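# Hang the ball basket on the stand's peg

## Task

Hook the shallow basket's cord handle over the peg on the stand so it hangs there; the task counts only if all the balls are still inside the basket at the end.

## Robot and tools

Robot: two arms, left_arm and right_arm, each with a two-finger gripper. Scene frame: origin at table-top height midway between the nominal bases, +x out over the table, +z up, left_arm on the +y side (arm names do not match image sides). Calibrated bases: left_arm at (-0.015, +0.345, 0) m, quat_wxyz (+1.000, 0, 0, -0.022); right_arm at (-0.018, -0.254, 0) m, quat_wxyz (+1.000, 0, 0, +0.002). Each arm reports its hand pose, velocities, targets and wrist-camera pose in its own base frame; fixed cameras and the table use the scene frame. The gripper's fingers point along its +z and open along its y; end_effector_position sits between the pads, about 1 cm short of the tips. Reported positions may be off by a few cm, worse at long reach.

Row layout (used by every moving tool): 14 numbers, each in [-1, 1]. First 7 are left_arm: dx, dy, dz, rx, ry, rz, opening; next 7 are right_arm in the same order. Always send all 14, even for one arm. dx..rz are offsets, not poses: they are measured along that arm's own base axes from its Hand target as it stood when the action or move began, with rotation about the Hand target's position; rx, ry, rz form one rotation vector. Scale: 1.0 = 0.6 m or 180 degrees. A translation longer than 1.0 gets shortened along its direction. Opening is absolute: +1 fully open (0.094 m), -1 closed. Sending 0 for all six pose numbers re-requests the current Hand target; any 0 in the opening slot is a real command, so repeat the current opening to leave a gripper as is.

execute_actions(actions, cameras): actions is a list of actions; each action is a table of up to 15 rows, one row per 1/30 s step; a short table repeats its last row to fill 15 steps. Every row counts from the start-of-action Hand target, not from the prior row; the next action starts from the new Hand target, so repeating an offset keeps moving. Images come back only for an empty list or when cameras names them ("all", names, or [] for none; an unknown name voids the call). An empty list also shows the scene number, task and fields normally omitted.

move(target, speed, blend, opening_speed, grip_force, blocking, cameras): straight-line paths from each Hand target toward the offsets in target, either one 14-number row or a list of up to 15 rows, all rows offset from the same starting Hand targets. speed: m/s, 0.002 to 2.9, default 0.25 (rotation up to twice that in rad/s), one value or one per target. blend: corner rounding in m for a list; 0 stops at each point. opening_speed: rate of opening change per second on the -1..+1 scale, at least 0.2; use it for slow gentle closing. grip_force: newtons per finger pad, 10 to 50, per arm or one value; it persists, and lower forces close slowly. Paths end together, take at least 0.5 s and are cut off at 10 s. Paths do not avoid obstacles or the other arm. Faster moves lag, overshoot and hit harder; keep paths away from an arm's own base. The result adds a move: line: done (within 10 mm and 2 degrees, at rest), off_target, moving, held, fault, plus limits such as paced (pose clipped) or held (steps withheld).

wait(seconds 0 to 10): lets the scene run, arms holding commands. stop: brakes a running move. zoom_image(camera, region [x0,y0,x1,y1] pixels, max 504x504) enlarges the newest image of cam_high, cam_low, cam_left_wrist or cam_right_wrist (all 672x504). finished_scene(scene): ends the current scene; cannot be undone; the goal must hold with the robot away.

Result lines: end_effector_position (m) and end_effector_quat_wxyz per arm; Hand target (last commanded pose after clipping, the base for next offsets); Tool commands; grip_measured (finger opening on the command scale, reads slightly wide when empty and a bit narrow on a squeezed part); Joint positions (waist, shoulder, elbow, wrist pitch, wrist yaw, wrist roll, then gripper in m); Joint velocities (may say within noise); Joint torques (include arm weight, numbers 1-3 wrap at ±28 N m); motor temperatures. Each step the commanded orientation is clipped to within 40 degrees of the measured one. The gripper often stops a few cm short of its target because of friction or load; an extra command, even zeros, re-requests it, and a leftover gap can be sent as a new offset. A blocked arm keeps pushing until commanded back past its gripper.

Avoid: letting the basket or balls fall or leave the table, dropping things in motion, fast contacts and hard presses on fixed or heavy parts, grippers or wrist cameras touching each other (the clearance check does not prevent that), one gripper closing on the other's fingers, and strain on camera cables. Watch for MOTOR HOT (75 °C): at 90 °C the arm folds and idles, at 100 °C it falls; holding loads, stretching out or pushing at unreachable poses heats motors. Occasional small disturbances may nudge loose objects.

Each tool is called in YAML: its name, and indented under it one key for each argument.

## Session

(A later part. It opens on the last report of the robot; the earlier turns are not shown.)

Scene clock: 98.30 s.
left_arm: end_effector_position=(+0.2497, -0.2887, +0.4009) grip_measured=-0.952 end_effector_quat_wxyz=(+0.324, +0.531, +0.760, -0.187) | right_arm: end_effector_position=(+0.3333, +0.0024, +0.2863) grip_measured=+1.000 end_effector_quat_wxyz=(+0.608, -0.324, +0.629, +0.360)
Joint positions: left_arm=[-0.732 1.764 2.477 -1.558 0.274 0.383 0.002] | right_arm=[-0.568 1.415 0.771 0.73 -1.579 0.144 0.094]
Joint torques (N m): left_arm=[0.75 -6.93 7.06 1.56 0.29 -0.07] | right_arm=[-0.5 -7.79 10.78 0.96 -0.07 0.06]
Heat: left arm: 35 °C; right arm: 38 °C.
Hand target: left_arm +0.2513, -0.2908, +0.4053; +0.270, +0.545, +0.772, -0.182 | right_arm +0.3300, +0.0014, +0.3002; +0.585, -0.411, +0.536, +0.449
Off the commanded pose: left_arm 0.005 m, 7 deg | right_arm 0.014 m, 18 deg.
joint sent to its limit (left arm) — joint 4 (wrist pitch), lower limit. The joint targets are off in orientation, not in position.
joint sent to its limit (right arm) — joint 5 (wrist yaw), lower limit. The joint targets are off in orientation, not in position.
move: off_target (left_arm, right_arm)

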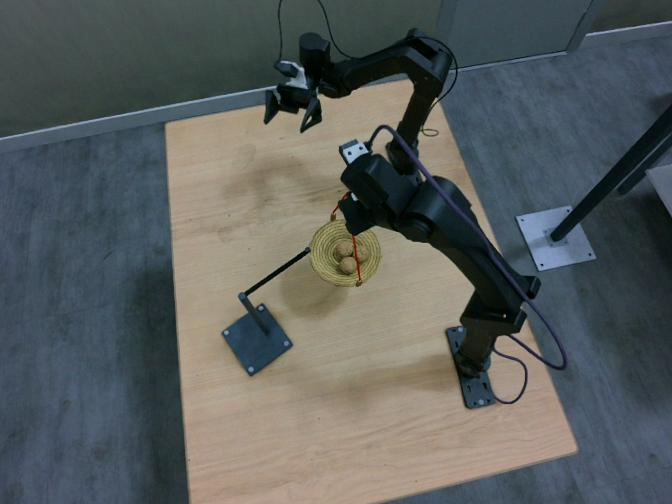

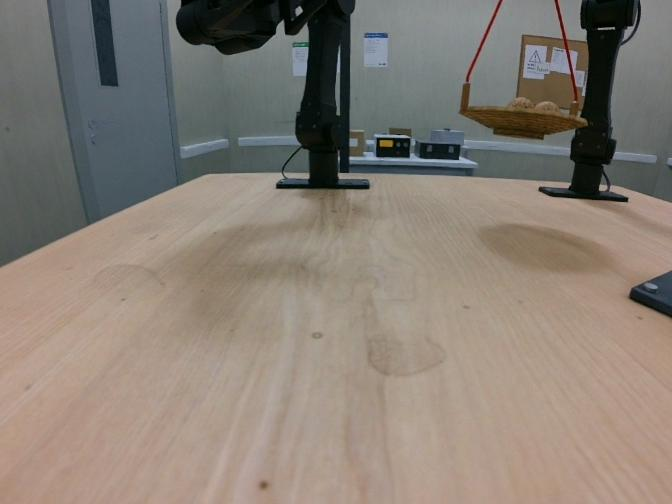

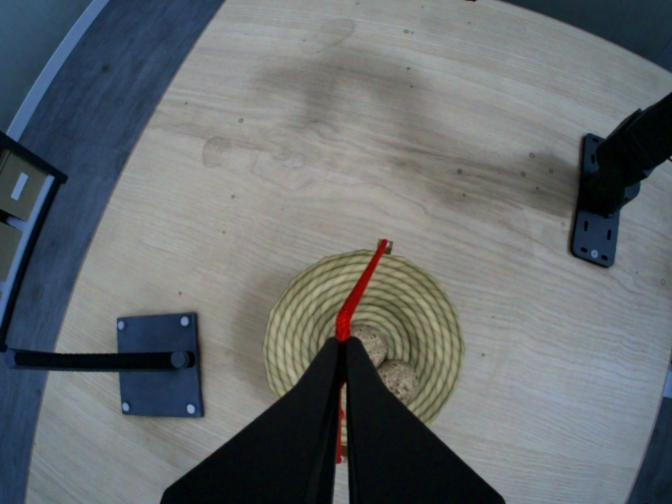

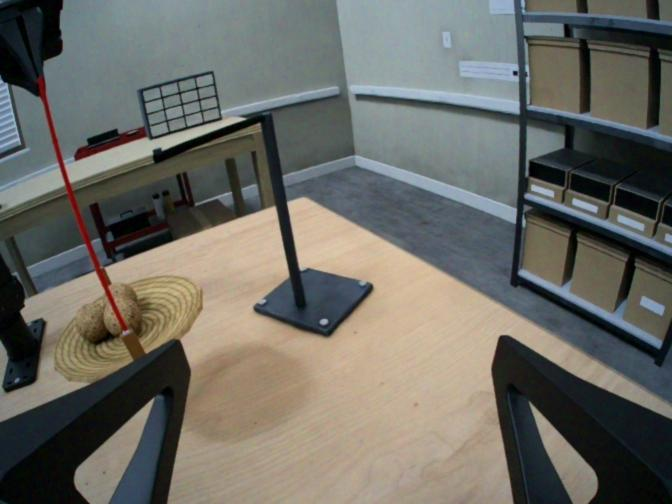

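move:
  target: [0.185,0.096,-0.01,0,0,0,-1,0,0,0,0,0,0,1]
  speed: 0.045
  cameras: ["all"]

Scene clock: 105.80 s.
left_arm: end_effector_position=(+0.3599, -0.2303, +0.3966) grip_measured=-0.952 end_effector_quat_wxyz=(+0.370, +0.505, +0.760, -0.175) | right_arm: end_effector_position=(+0.3333, +0.0024, +0.2863) grip_measured=+1.000 end_effector_quat_wxyz=(+0.608, -0.324, +0.629, +0.360)
Joint positions: left_arm=[-0.38 1.96 2.677 -1.558 0.468 0.612 0.002] | right_arm=[-0.568 1.415 0.771 0.73 -1.579 0.144 0.094]
Joint torques (N m): left_arm=[0.51 -8.75 7.12 1.54 0.4 0.06] | right_arm=[-0.5 -7.79 10.8 0.96 -0.07 0.06]
Heat: left arm: 34 °C; right arm: 38 °C.
Hand target: left_arm +0.3623, -0.2333, +0.3995; +0.271, +0.545, +0.772, -0.182 | right_arm +0.3300, +0.0014, +0.3002; +0.585, -0.411, +0.536, +0.449
Off the commanded pose: left_arm 0.005 m, 12 deg | right_arm 0.014 m, 18 deg.
joint sent to its limit (left arm) — joint 4 (wrist pitch), lower limit. The joint targets are off in orientation, not in position.
joint sent to its limit (right arm) — joint 5 (wrist yaw), lower limit. The joint targets are off in orientation, not in position.
move: off_target (left_arm, right_arm)

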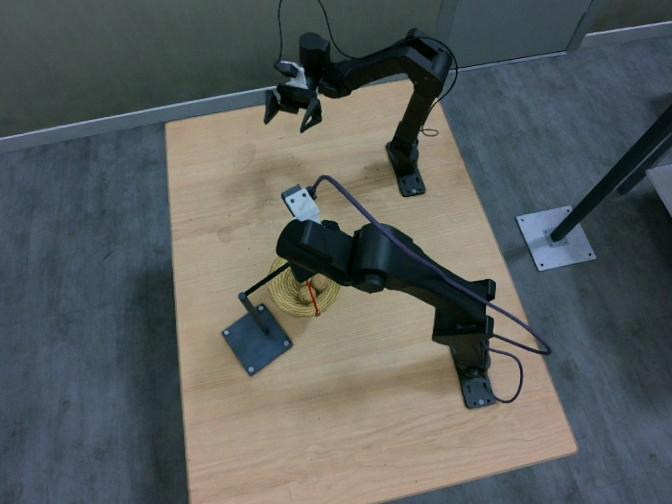

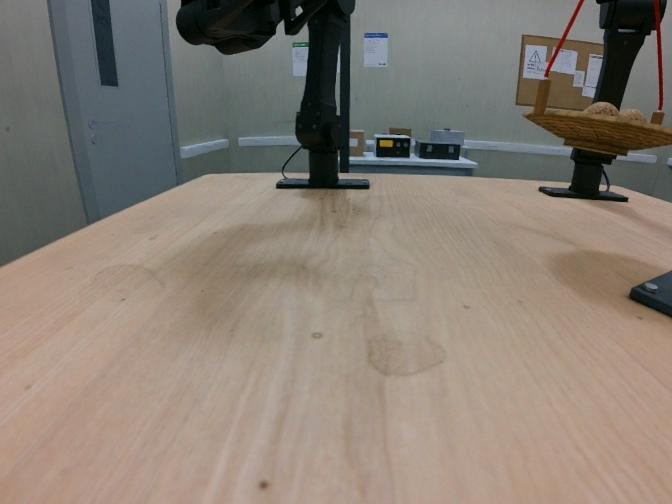

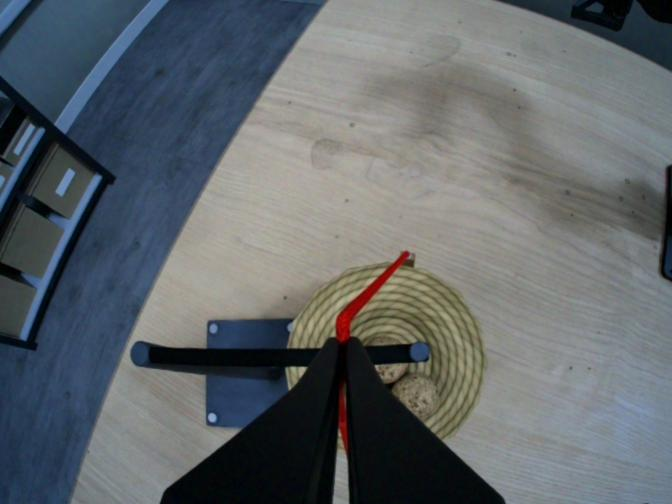

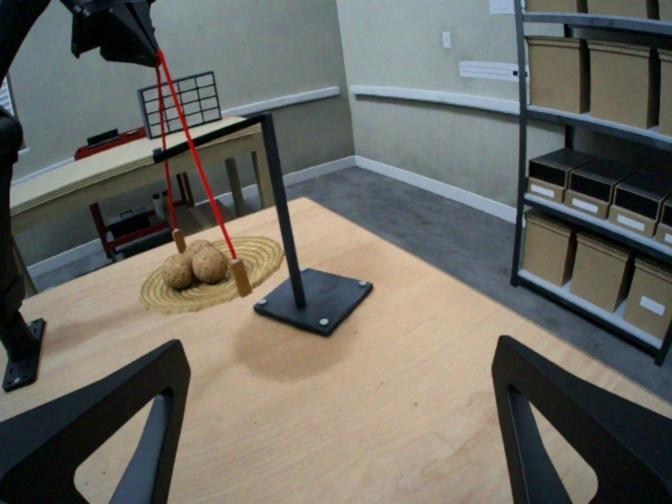

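move:
  target: [0,-0.007,-0.08,0,0,0,-1,0,0,0,0,0,0,1]
  speed: 0.035
  cameras: ["all"]

Scene clock: 112.90 s.
left_arm: end_effector_position=(+0.3609, -0.2322, +0.3614) grip_measured=-0.952 end_effector_quat_wxyz=(+0.322, +0.527, +0.767, -0.176) | right_arm: end_effector_position=(+0.3333, +0.0024, +0.2863) grip_measured=+1.000 end_effector_quat_wxyz=(+0.608, -0.324, +0.629, +0.360)
Joint positions: left_arm=[-0.385 1.96 2.561 -1.558 0.465 0.67 0.002] | right_arm=[-0.568 1.415 0.771 0.73 -1.579 0.144 0.094]
Joint torques (N m): left_arm=[-0.8 -9.4 4.52 1.37 0.25 0.09] | right_arm=[-0.5 -7.79 10.81 0.95 -0.07 0.06]
Heat: left arm: 34 °C; right arm: 38 °C.
Hand target: left_arm +0.3622, -0.2375, +0.3515; +0.271, +0.545, +0.772, -0.183 | right_arm +0.3300, +0.0014, +0.3002; +0.585, -0.411, +0.536, +0.449
Off the commanded pose: left_arm 0.011 m, 6 deg | right_arm 0.014 m, 18 deg.
joint sent to its limit (left arm) — joint 4 (wrist pitch), lower limit. The joint targets are off in orientation, not in position.
joint sent to its limit (right arm) — joint 5 (wrist yaw), lower limit. The joint targets are off in orientation, not in position.
move: off_target (left_arm, right_arm)

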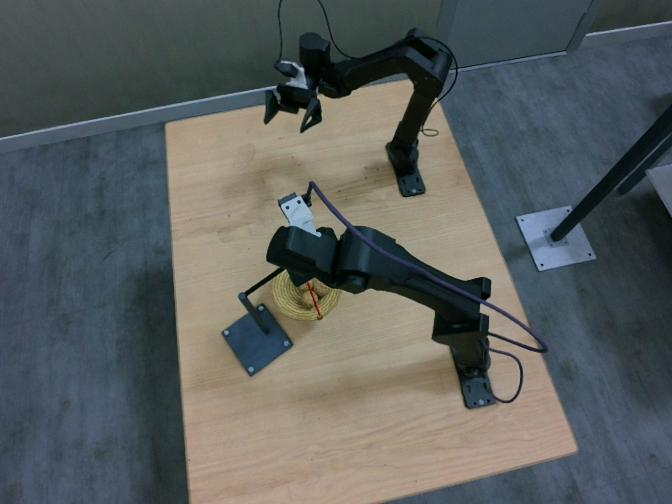

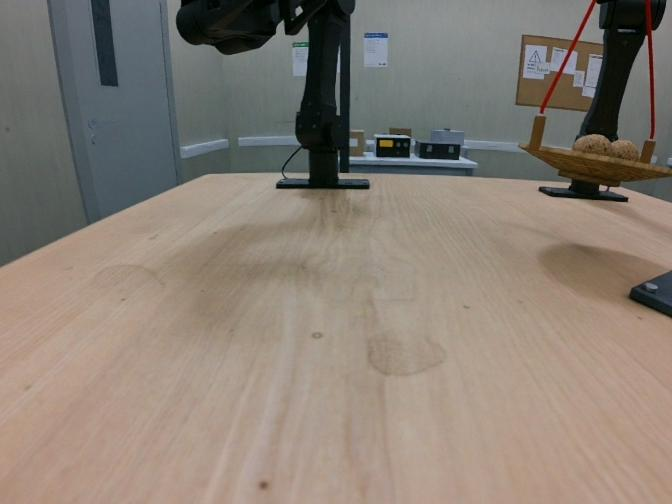

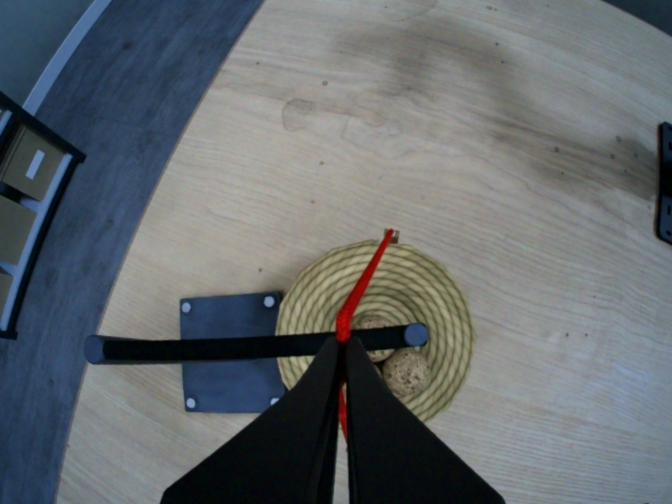

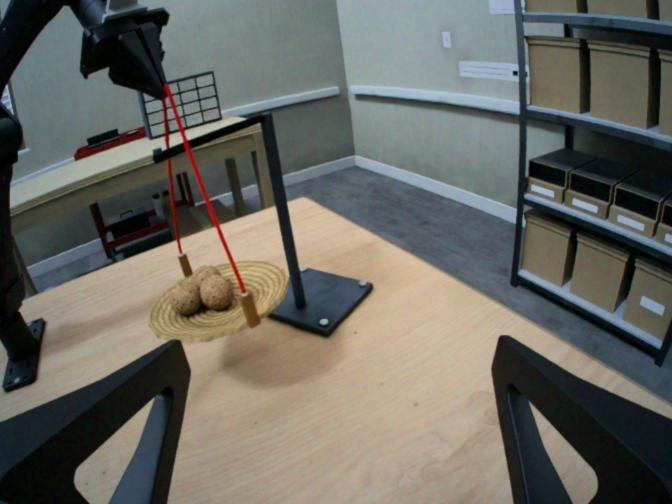

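move:
  target: [0.006,-0.0,-0.038,0,0,0,-1,0,0,0,0,0,0,1]
  speed: 0.03
  cameras: ["all"]

zoom_image:
  camera: "cam_right_wrist"
  region: [110, 60, 260, 200]

zoom_image:
  camera: "cam_left_wrist"
  region: [220, 200, 480, 460]

Scene clock: 118.80 s.
left_arm: end_effector_position=(+0.3640, -0.2326, +0.3404) grip_measured=-0.952 end_effector_quat_wxyz=(+0.295, +0.537, +0.770, -0.175) | right_arm: end_effector_position=(+0.3333, +0.0024, +0.2863) grip_measured=+1.000 end_effector_quat_wxyz=(+0.608, -0.324, +0.629, +0.360)
Joint positions: left_arm=[-0.385 1.975 2.512 -1.558 0.46 0.702 0.002] | right_arm=[-0.568 1.415 0.771 0.73 -1.579 0.144 0.094]
Joint torques (N m): left_arm=[-0.61 -9.44 4.67 1.26 0.26 0.07] | right_arm=[-0.49 -7.77 10.8 0.96 -0.07 0.06]
Heat: left arm: 33 °C; right arm: 38 °C.
Hand target: left_arm +0.3659, -0.2375, +0.3287; +0.271, +0.545, +0.772, -0.182 | right_arm +0.3300, +0.0014, +0.3002; +0.585, -0.411, +0.536, +0.449
Off the commanded pose: left_arm 0.013 m, 3 deg | right_arm 0.014 m, 18 deg.
joint sent to its limit (left arm) — joint 4 (wrist pitch), lower limit. The joint targets still meet the commanded pose.
joint sent to its limit (right arm) — joint 5 (wrist yaw), lower limit. The joint targets are off in orientation, not in position.
move: off_target (left_arm, right_arm)

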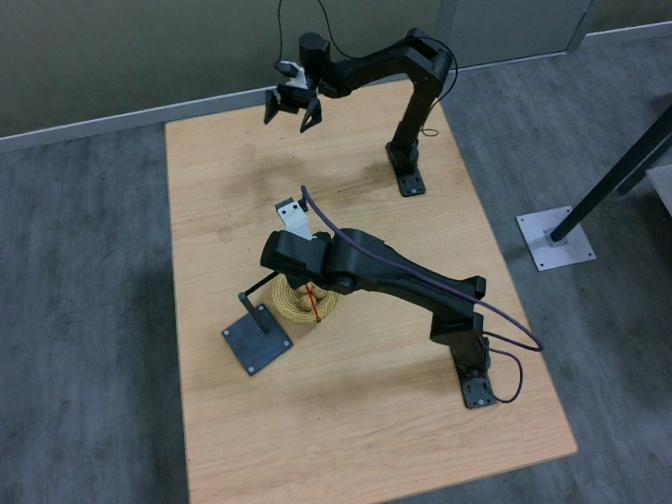

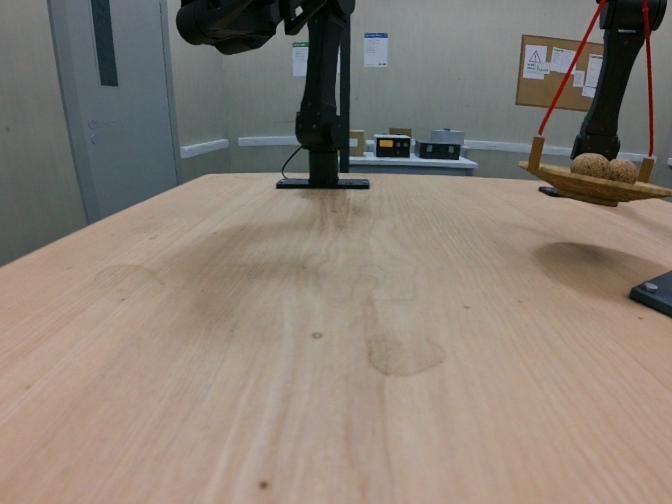

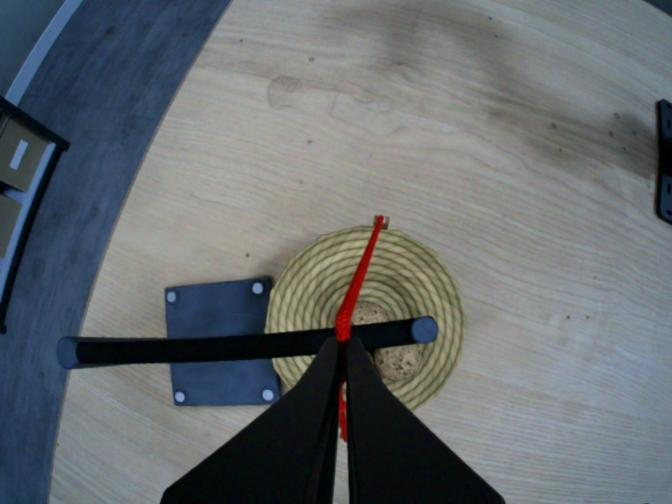

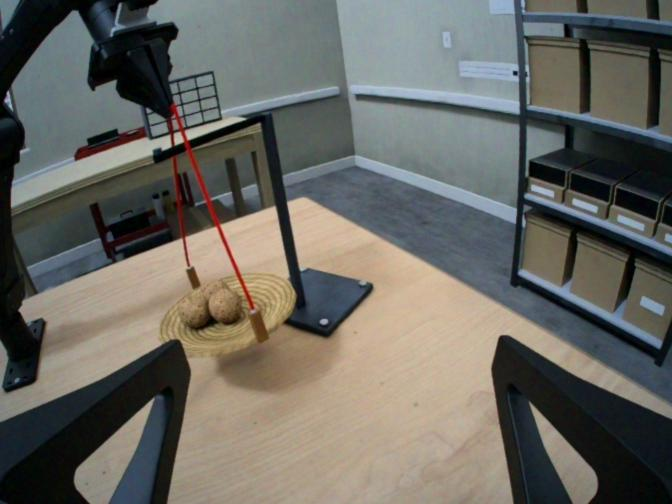

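Scaled by 3.360 from the camera's 672x504 image, which has a finer 960x720 frame.

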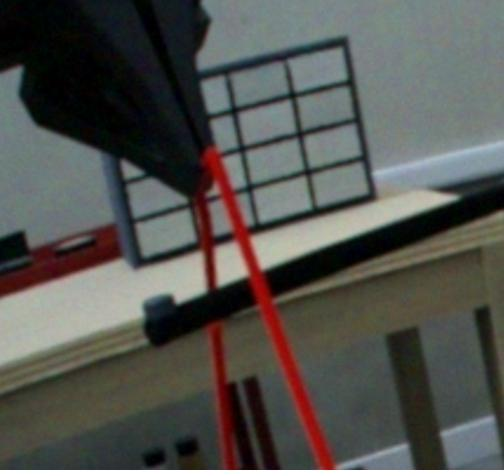

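Scaled by 1.938 from the camera's 672x504 image, which has a finer 960x720 frame.

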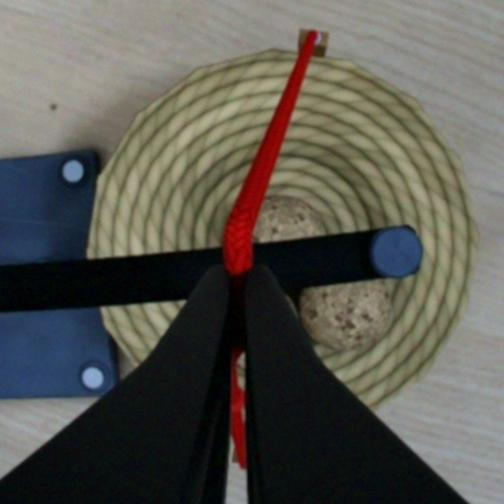

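move:
  target: [0.003,-0.007,-0.027,0,0,0,-1,0,0,0,0,0,0,1]
  speed: 0.03
  cameras: ["cam_left_wrist","cam_right_wrist"]

zoom_image:
  camera: "cam_right_wrist"
  region: [110, 60, 260, 200]

zoom_image:
  camera: "cam_left_wrist"
  region: [220, 200, 480, 460]

Scene clock: 122.67 s.
left_arm: end_effector_position=(+0.3657, -0.2357, +0.3119) grip_measured=-0.952 end_effector_quat_wxyz=(+0.261, +0.538, +0.781, -0.180) | right_arm: end_effector_position=(+0.3333, +0.0024, +0.2863) grip_measured=+1.000 end_effector_quat_wxyz=(+0.608, -0.324, +0.629, +0.360)
Joint positions: left_arm=[-0.392 1.975 2.406 -1.524 0.453 0.703 0.002] | right_arm=[-0.568 1.415 0.771 0.73 -1.579 0.144 0.094]
Joint torques (N m): left_arm=[-0.79 -12.01 4.97 1.46 0.28 0.09] | right_arm=[-0.49 -7.79 10.8 0.95 -0.07 0.06]
Heat: left arm: 33 °C; right arm: 38 °C.
Hand target: left_arm +0.3676, -0.2417, +0.3124; +0.271, +0.545, +0.772, -0.182 | right_arm +0.3300, +0.0014, +0.3002; +0.585, -0.411, +0.536, +0.449
Off the commanded pose: left_arm 0.006 m, 2 deg | right_arm 0.014 m, 18 deg.
joint sent to its limit (right arm) — joint 5 (wrist yaw), lower limit. The joint targets are off in orientation, not in position.
move: off_target (right_arm)
Images, in order (width x height): cam_left_wrist 672x504, cam_right_wrist 672x504.

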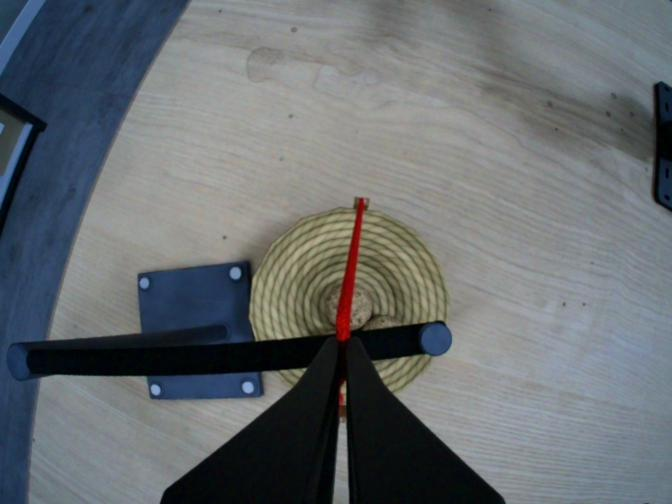

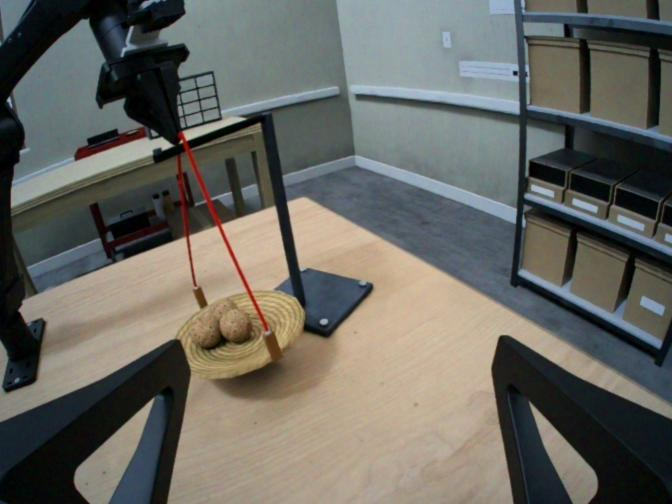

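Scaled by 3.360 from the camera's 672x504 image, which has a finer 960x720 frame.

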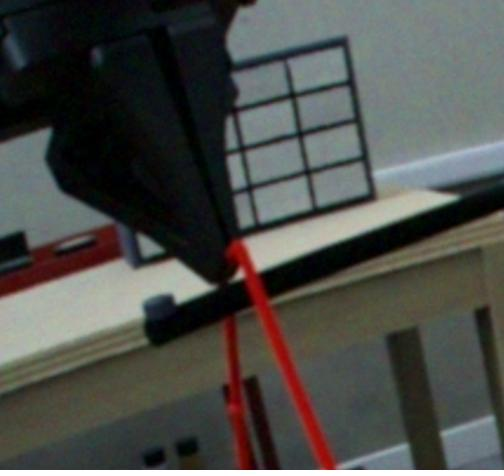

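Scaled by 1.938 from the camera's 672x504 image, which has a finer 960x720 frame.

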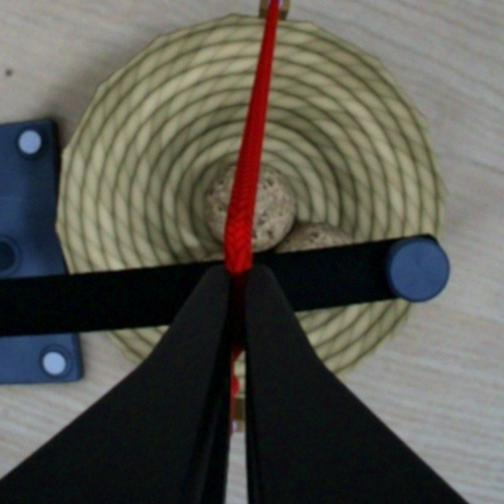

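move:
  target: [0,0,0.0,0,0,0,-0.6,0,0,0,0,0,0,1]
  opening_speed: 0.2
  cameras: ["cam_left_wrist","cam_right_wrist"]

zoom_image:
  camera: "cam_right_wrist"
  region: [110, 60, 260, 200]

zoom_image:
  camera: "cam_left_wrist"
  region: [220, 200, 480, 460]

Scene clock: 127.80 s.
left_arm: end_effector_position=(+0.3690, -0.2370, +0.3137) grip_measured=-0.602 end_effector_quat_wxyz=(+0.269, +0.539, +0.778, -0.178) | right_arm: end_effector_position=(+0.3333, +0.0024, +0.2863) grip_measured=+1.000 end_effector_quat_wxyz=(+0.608, -0.324, +0.629, +0.360)
Joint positions: left_arm=[-0.392 1.975 2.406 -1.507 0.453 0.703 0.019] | right_arm=[-0.568 1.415 0.771 0.73 -1.579 0.144 0.094]
Joint torques (N m): left_arm=[-0.79 -12.07 4.94 1.34 0.28 0.09] | right_arm=[-0.49 -7.79 10.77 0.95 -0.07 0.06]
Heat: left arm: 32 °C; right arm: 38 °C.
Hand target: left_arm +0.3676, -0.2417, +0.3124; +0.271, +0.545, +0.772, -0.183 | right_arm +0.3300, +0.0014, +0.3002; +0.585, -0.411, +0.536, +0.449
Off the commanded pose: left_arm 0.005 m, 1 deg | right_arm 0.014 m, 18 deg.
joint sent to its limit (right arm) — joint 5 (wrist yaw), lower limit. The joint targets are off in orientation, not in position.
move: off_target (right_arm)
Images, in order (width x height): cam_left_wrist 672x504, cam_right_wrist 672x504.

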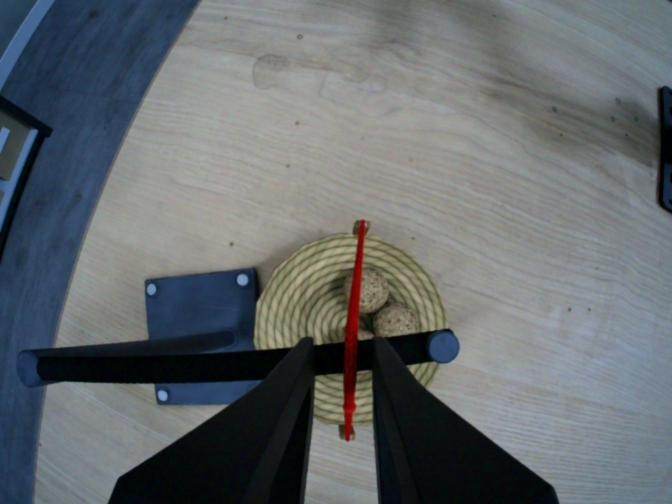

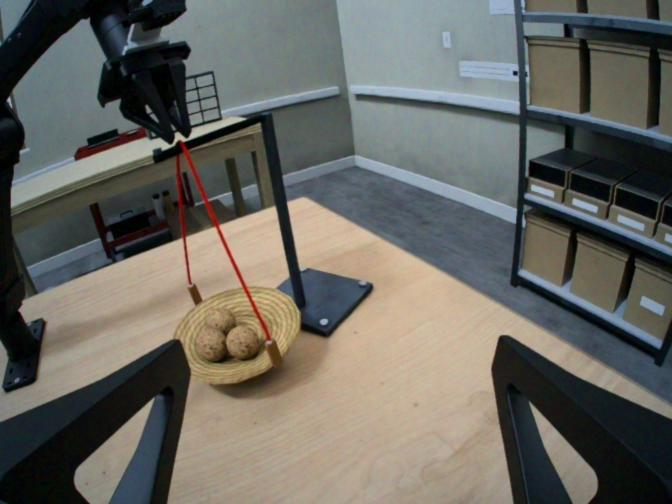

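Scaled by 3.360 from the camera's 672x504 image, which has a finer 960x720 frame.

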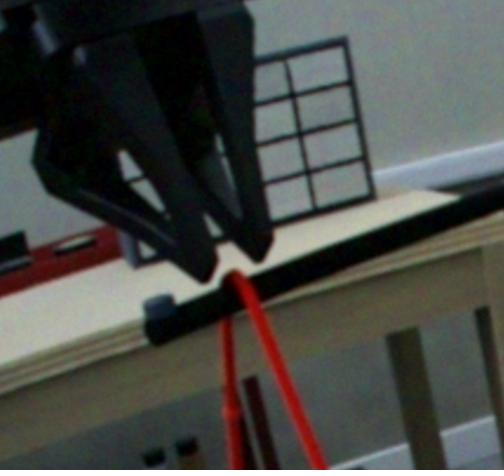

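Scaled by 1.938 from the camera's 672x504 image, which has a finer 960x720 frame.

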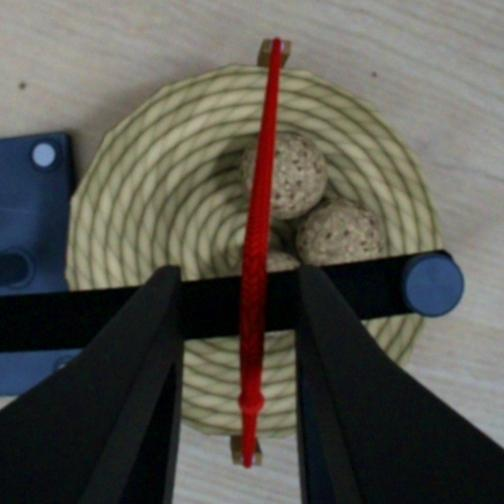

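move:
  target:
    - [-0.008,0.025,0.08,0,0,0,-0.6,0,0,0,0,0,0,1]
    - [-0.1,0.2,0.1,0,0,0,-0.6,0,0,0,0,0,0,1]
  speed: [0.04,0.12]
  cameras: ["all"]

Scene clock: 132.63 s.
left_arm: end_effector_position=(+0.3169, -0.1214, +0.3723) grip_measured=-0.602 end_effector_quat_wxyz=(+0.359, +0.512, +0.767, -0.143) | right_arm: end_effector_position=(+0.3333, +0.0024, +0.2863) grip_measured=+1.000 end_effector_quat_wxyz=(+0.608, -0.324, +0.629, +0.360)
Joint positions: left_arm=[-0.067 1.595 2.126 -1.539 0.593 0.933 0.019] | right_arm=[-0.568 1.415 0.771 0.73 -1.579 0.144 0.094]
Joint torques (N m): left_arm=[0.54 -8.59 4.34 1.06 0.42 0.06] | right_arm=[-0.5 -7.79 10.81 0.95 -0.08 0.06]
Heat: left arm: 32 °C; right arm: 38 °C.
Hand target: left_arm +0.3076, -0.1217, +0.3724; +0.270, +0.545, +0.772, -0.182 | right_arm +0.3300, +0.0014, +0.3002; +0.585, -0.411, +0.536, +0.449
Off the commanded pose: left_arm 0.009 m, 12 deg | right_arm 0.014 m, 18 deg.
joint sent to its limit (left arm) — joint 4 (wrist pitch), lower limit. The joint targets are off in orientation, not in position.
joint sent to its limit (right arm) — joint 5 (wrist yaw), lower limit. The joint targets are off in orientation, not in position.
move: off_target (left_arm, right_arm)

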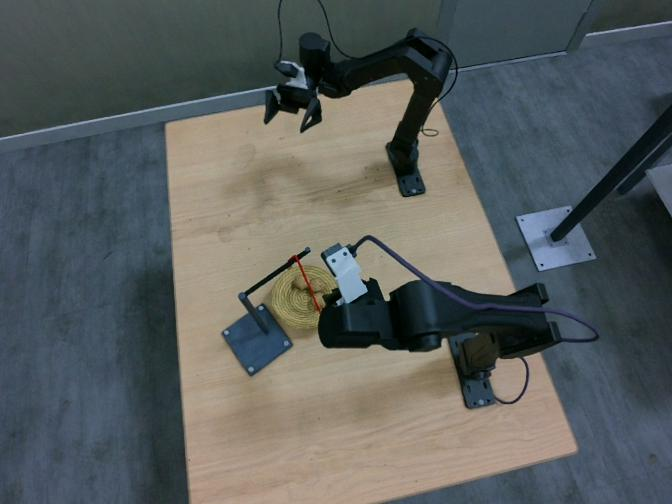

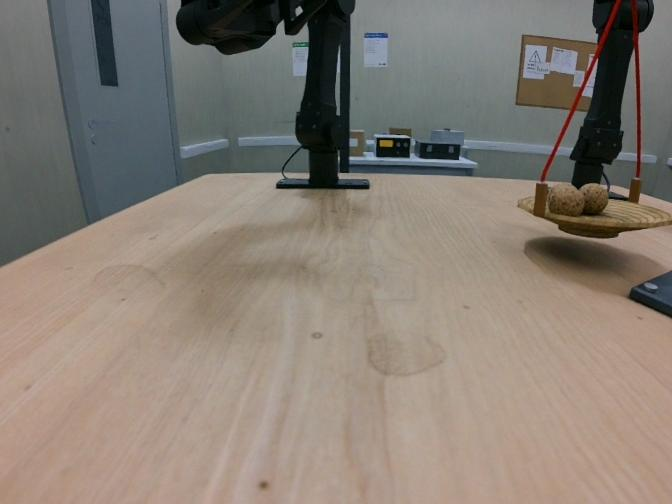

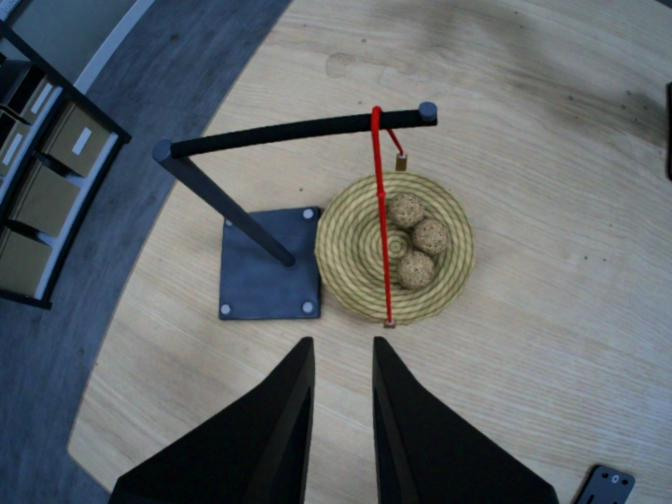

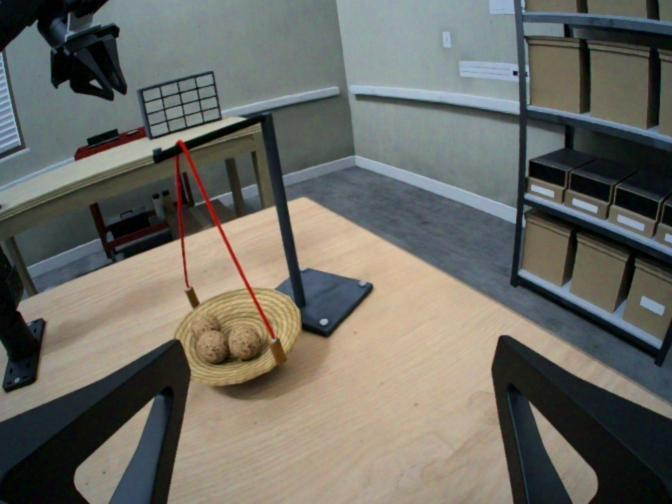

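wait:
  seconds: 1.5
  cameras: ["cam_left_wrist"]

finished_scene:
  scene: 2

Scene clock: 135.40 s.
left_arm: end_effector_position=(+0.3169, -0.1214, +0.3724) grip_measured=-0.602 end_effector_quat_wxyz=(+0.359, +0.512, +0.767, -0.144) | right_arm: end_effector_position=(+0.3333, +0.0024, +0.2863) grip_measured=+1.000 end_effector_quat_wxyz=(+0.608, -0.324, +0.629, +0.360)
Joint positions: left_arm=[-0.067 1.595 2.126 -1.539 0.593 0.933 0.019] | right_arm=[-0.568 1.415 0.771 0.73 -1.579 0.144 0.094]
Joint torques (N m): left_arm=[0.53 -8.59 4.36 1.06 0.42 0.08] | right_arm=[-0.49 -7.79 10.8 0.95 -0.07 0.07]
Heat: left arm: 32 °C; right arm: 38 °C.
Hand target: left_arm +0.3076, -0.1217, +0.3724; +0.271, +0.545, +0.772, -0.183 | right_arm +0.3300, +0.0014, +0.3002; +0.585, -0.411, +0.536, +0.449
Tool commands: left_gripper/opening=-0.6 right_gripper/opening=+1.0
Off the commanded pose: left_arm 0.009 m, 12 deg | right_arm 0.014 m, 18 deg.
wait: 1.50 s; at rest from the start
Images, in order (width x height): cam_left_wrist 672x504.

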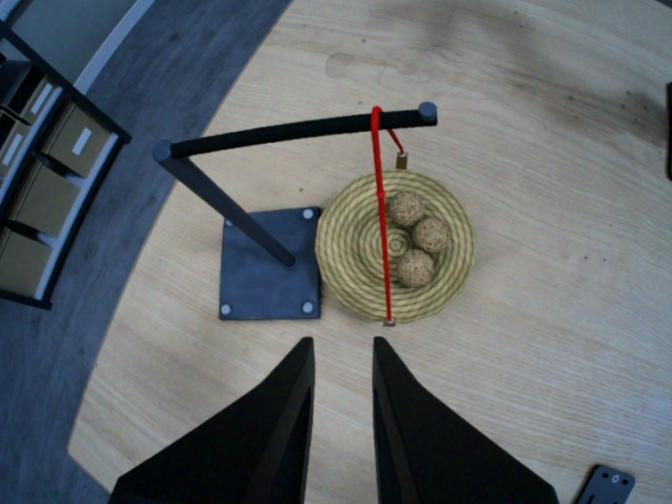

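The scene is finished: the task was done.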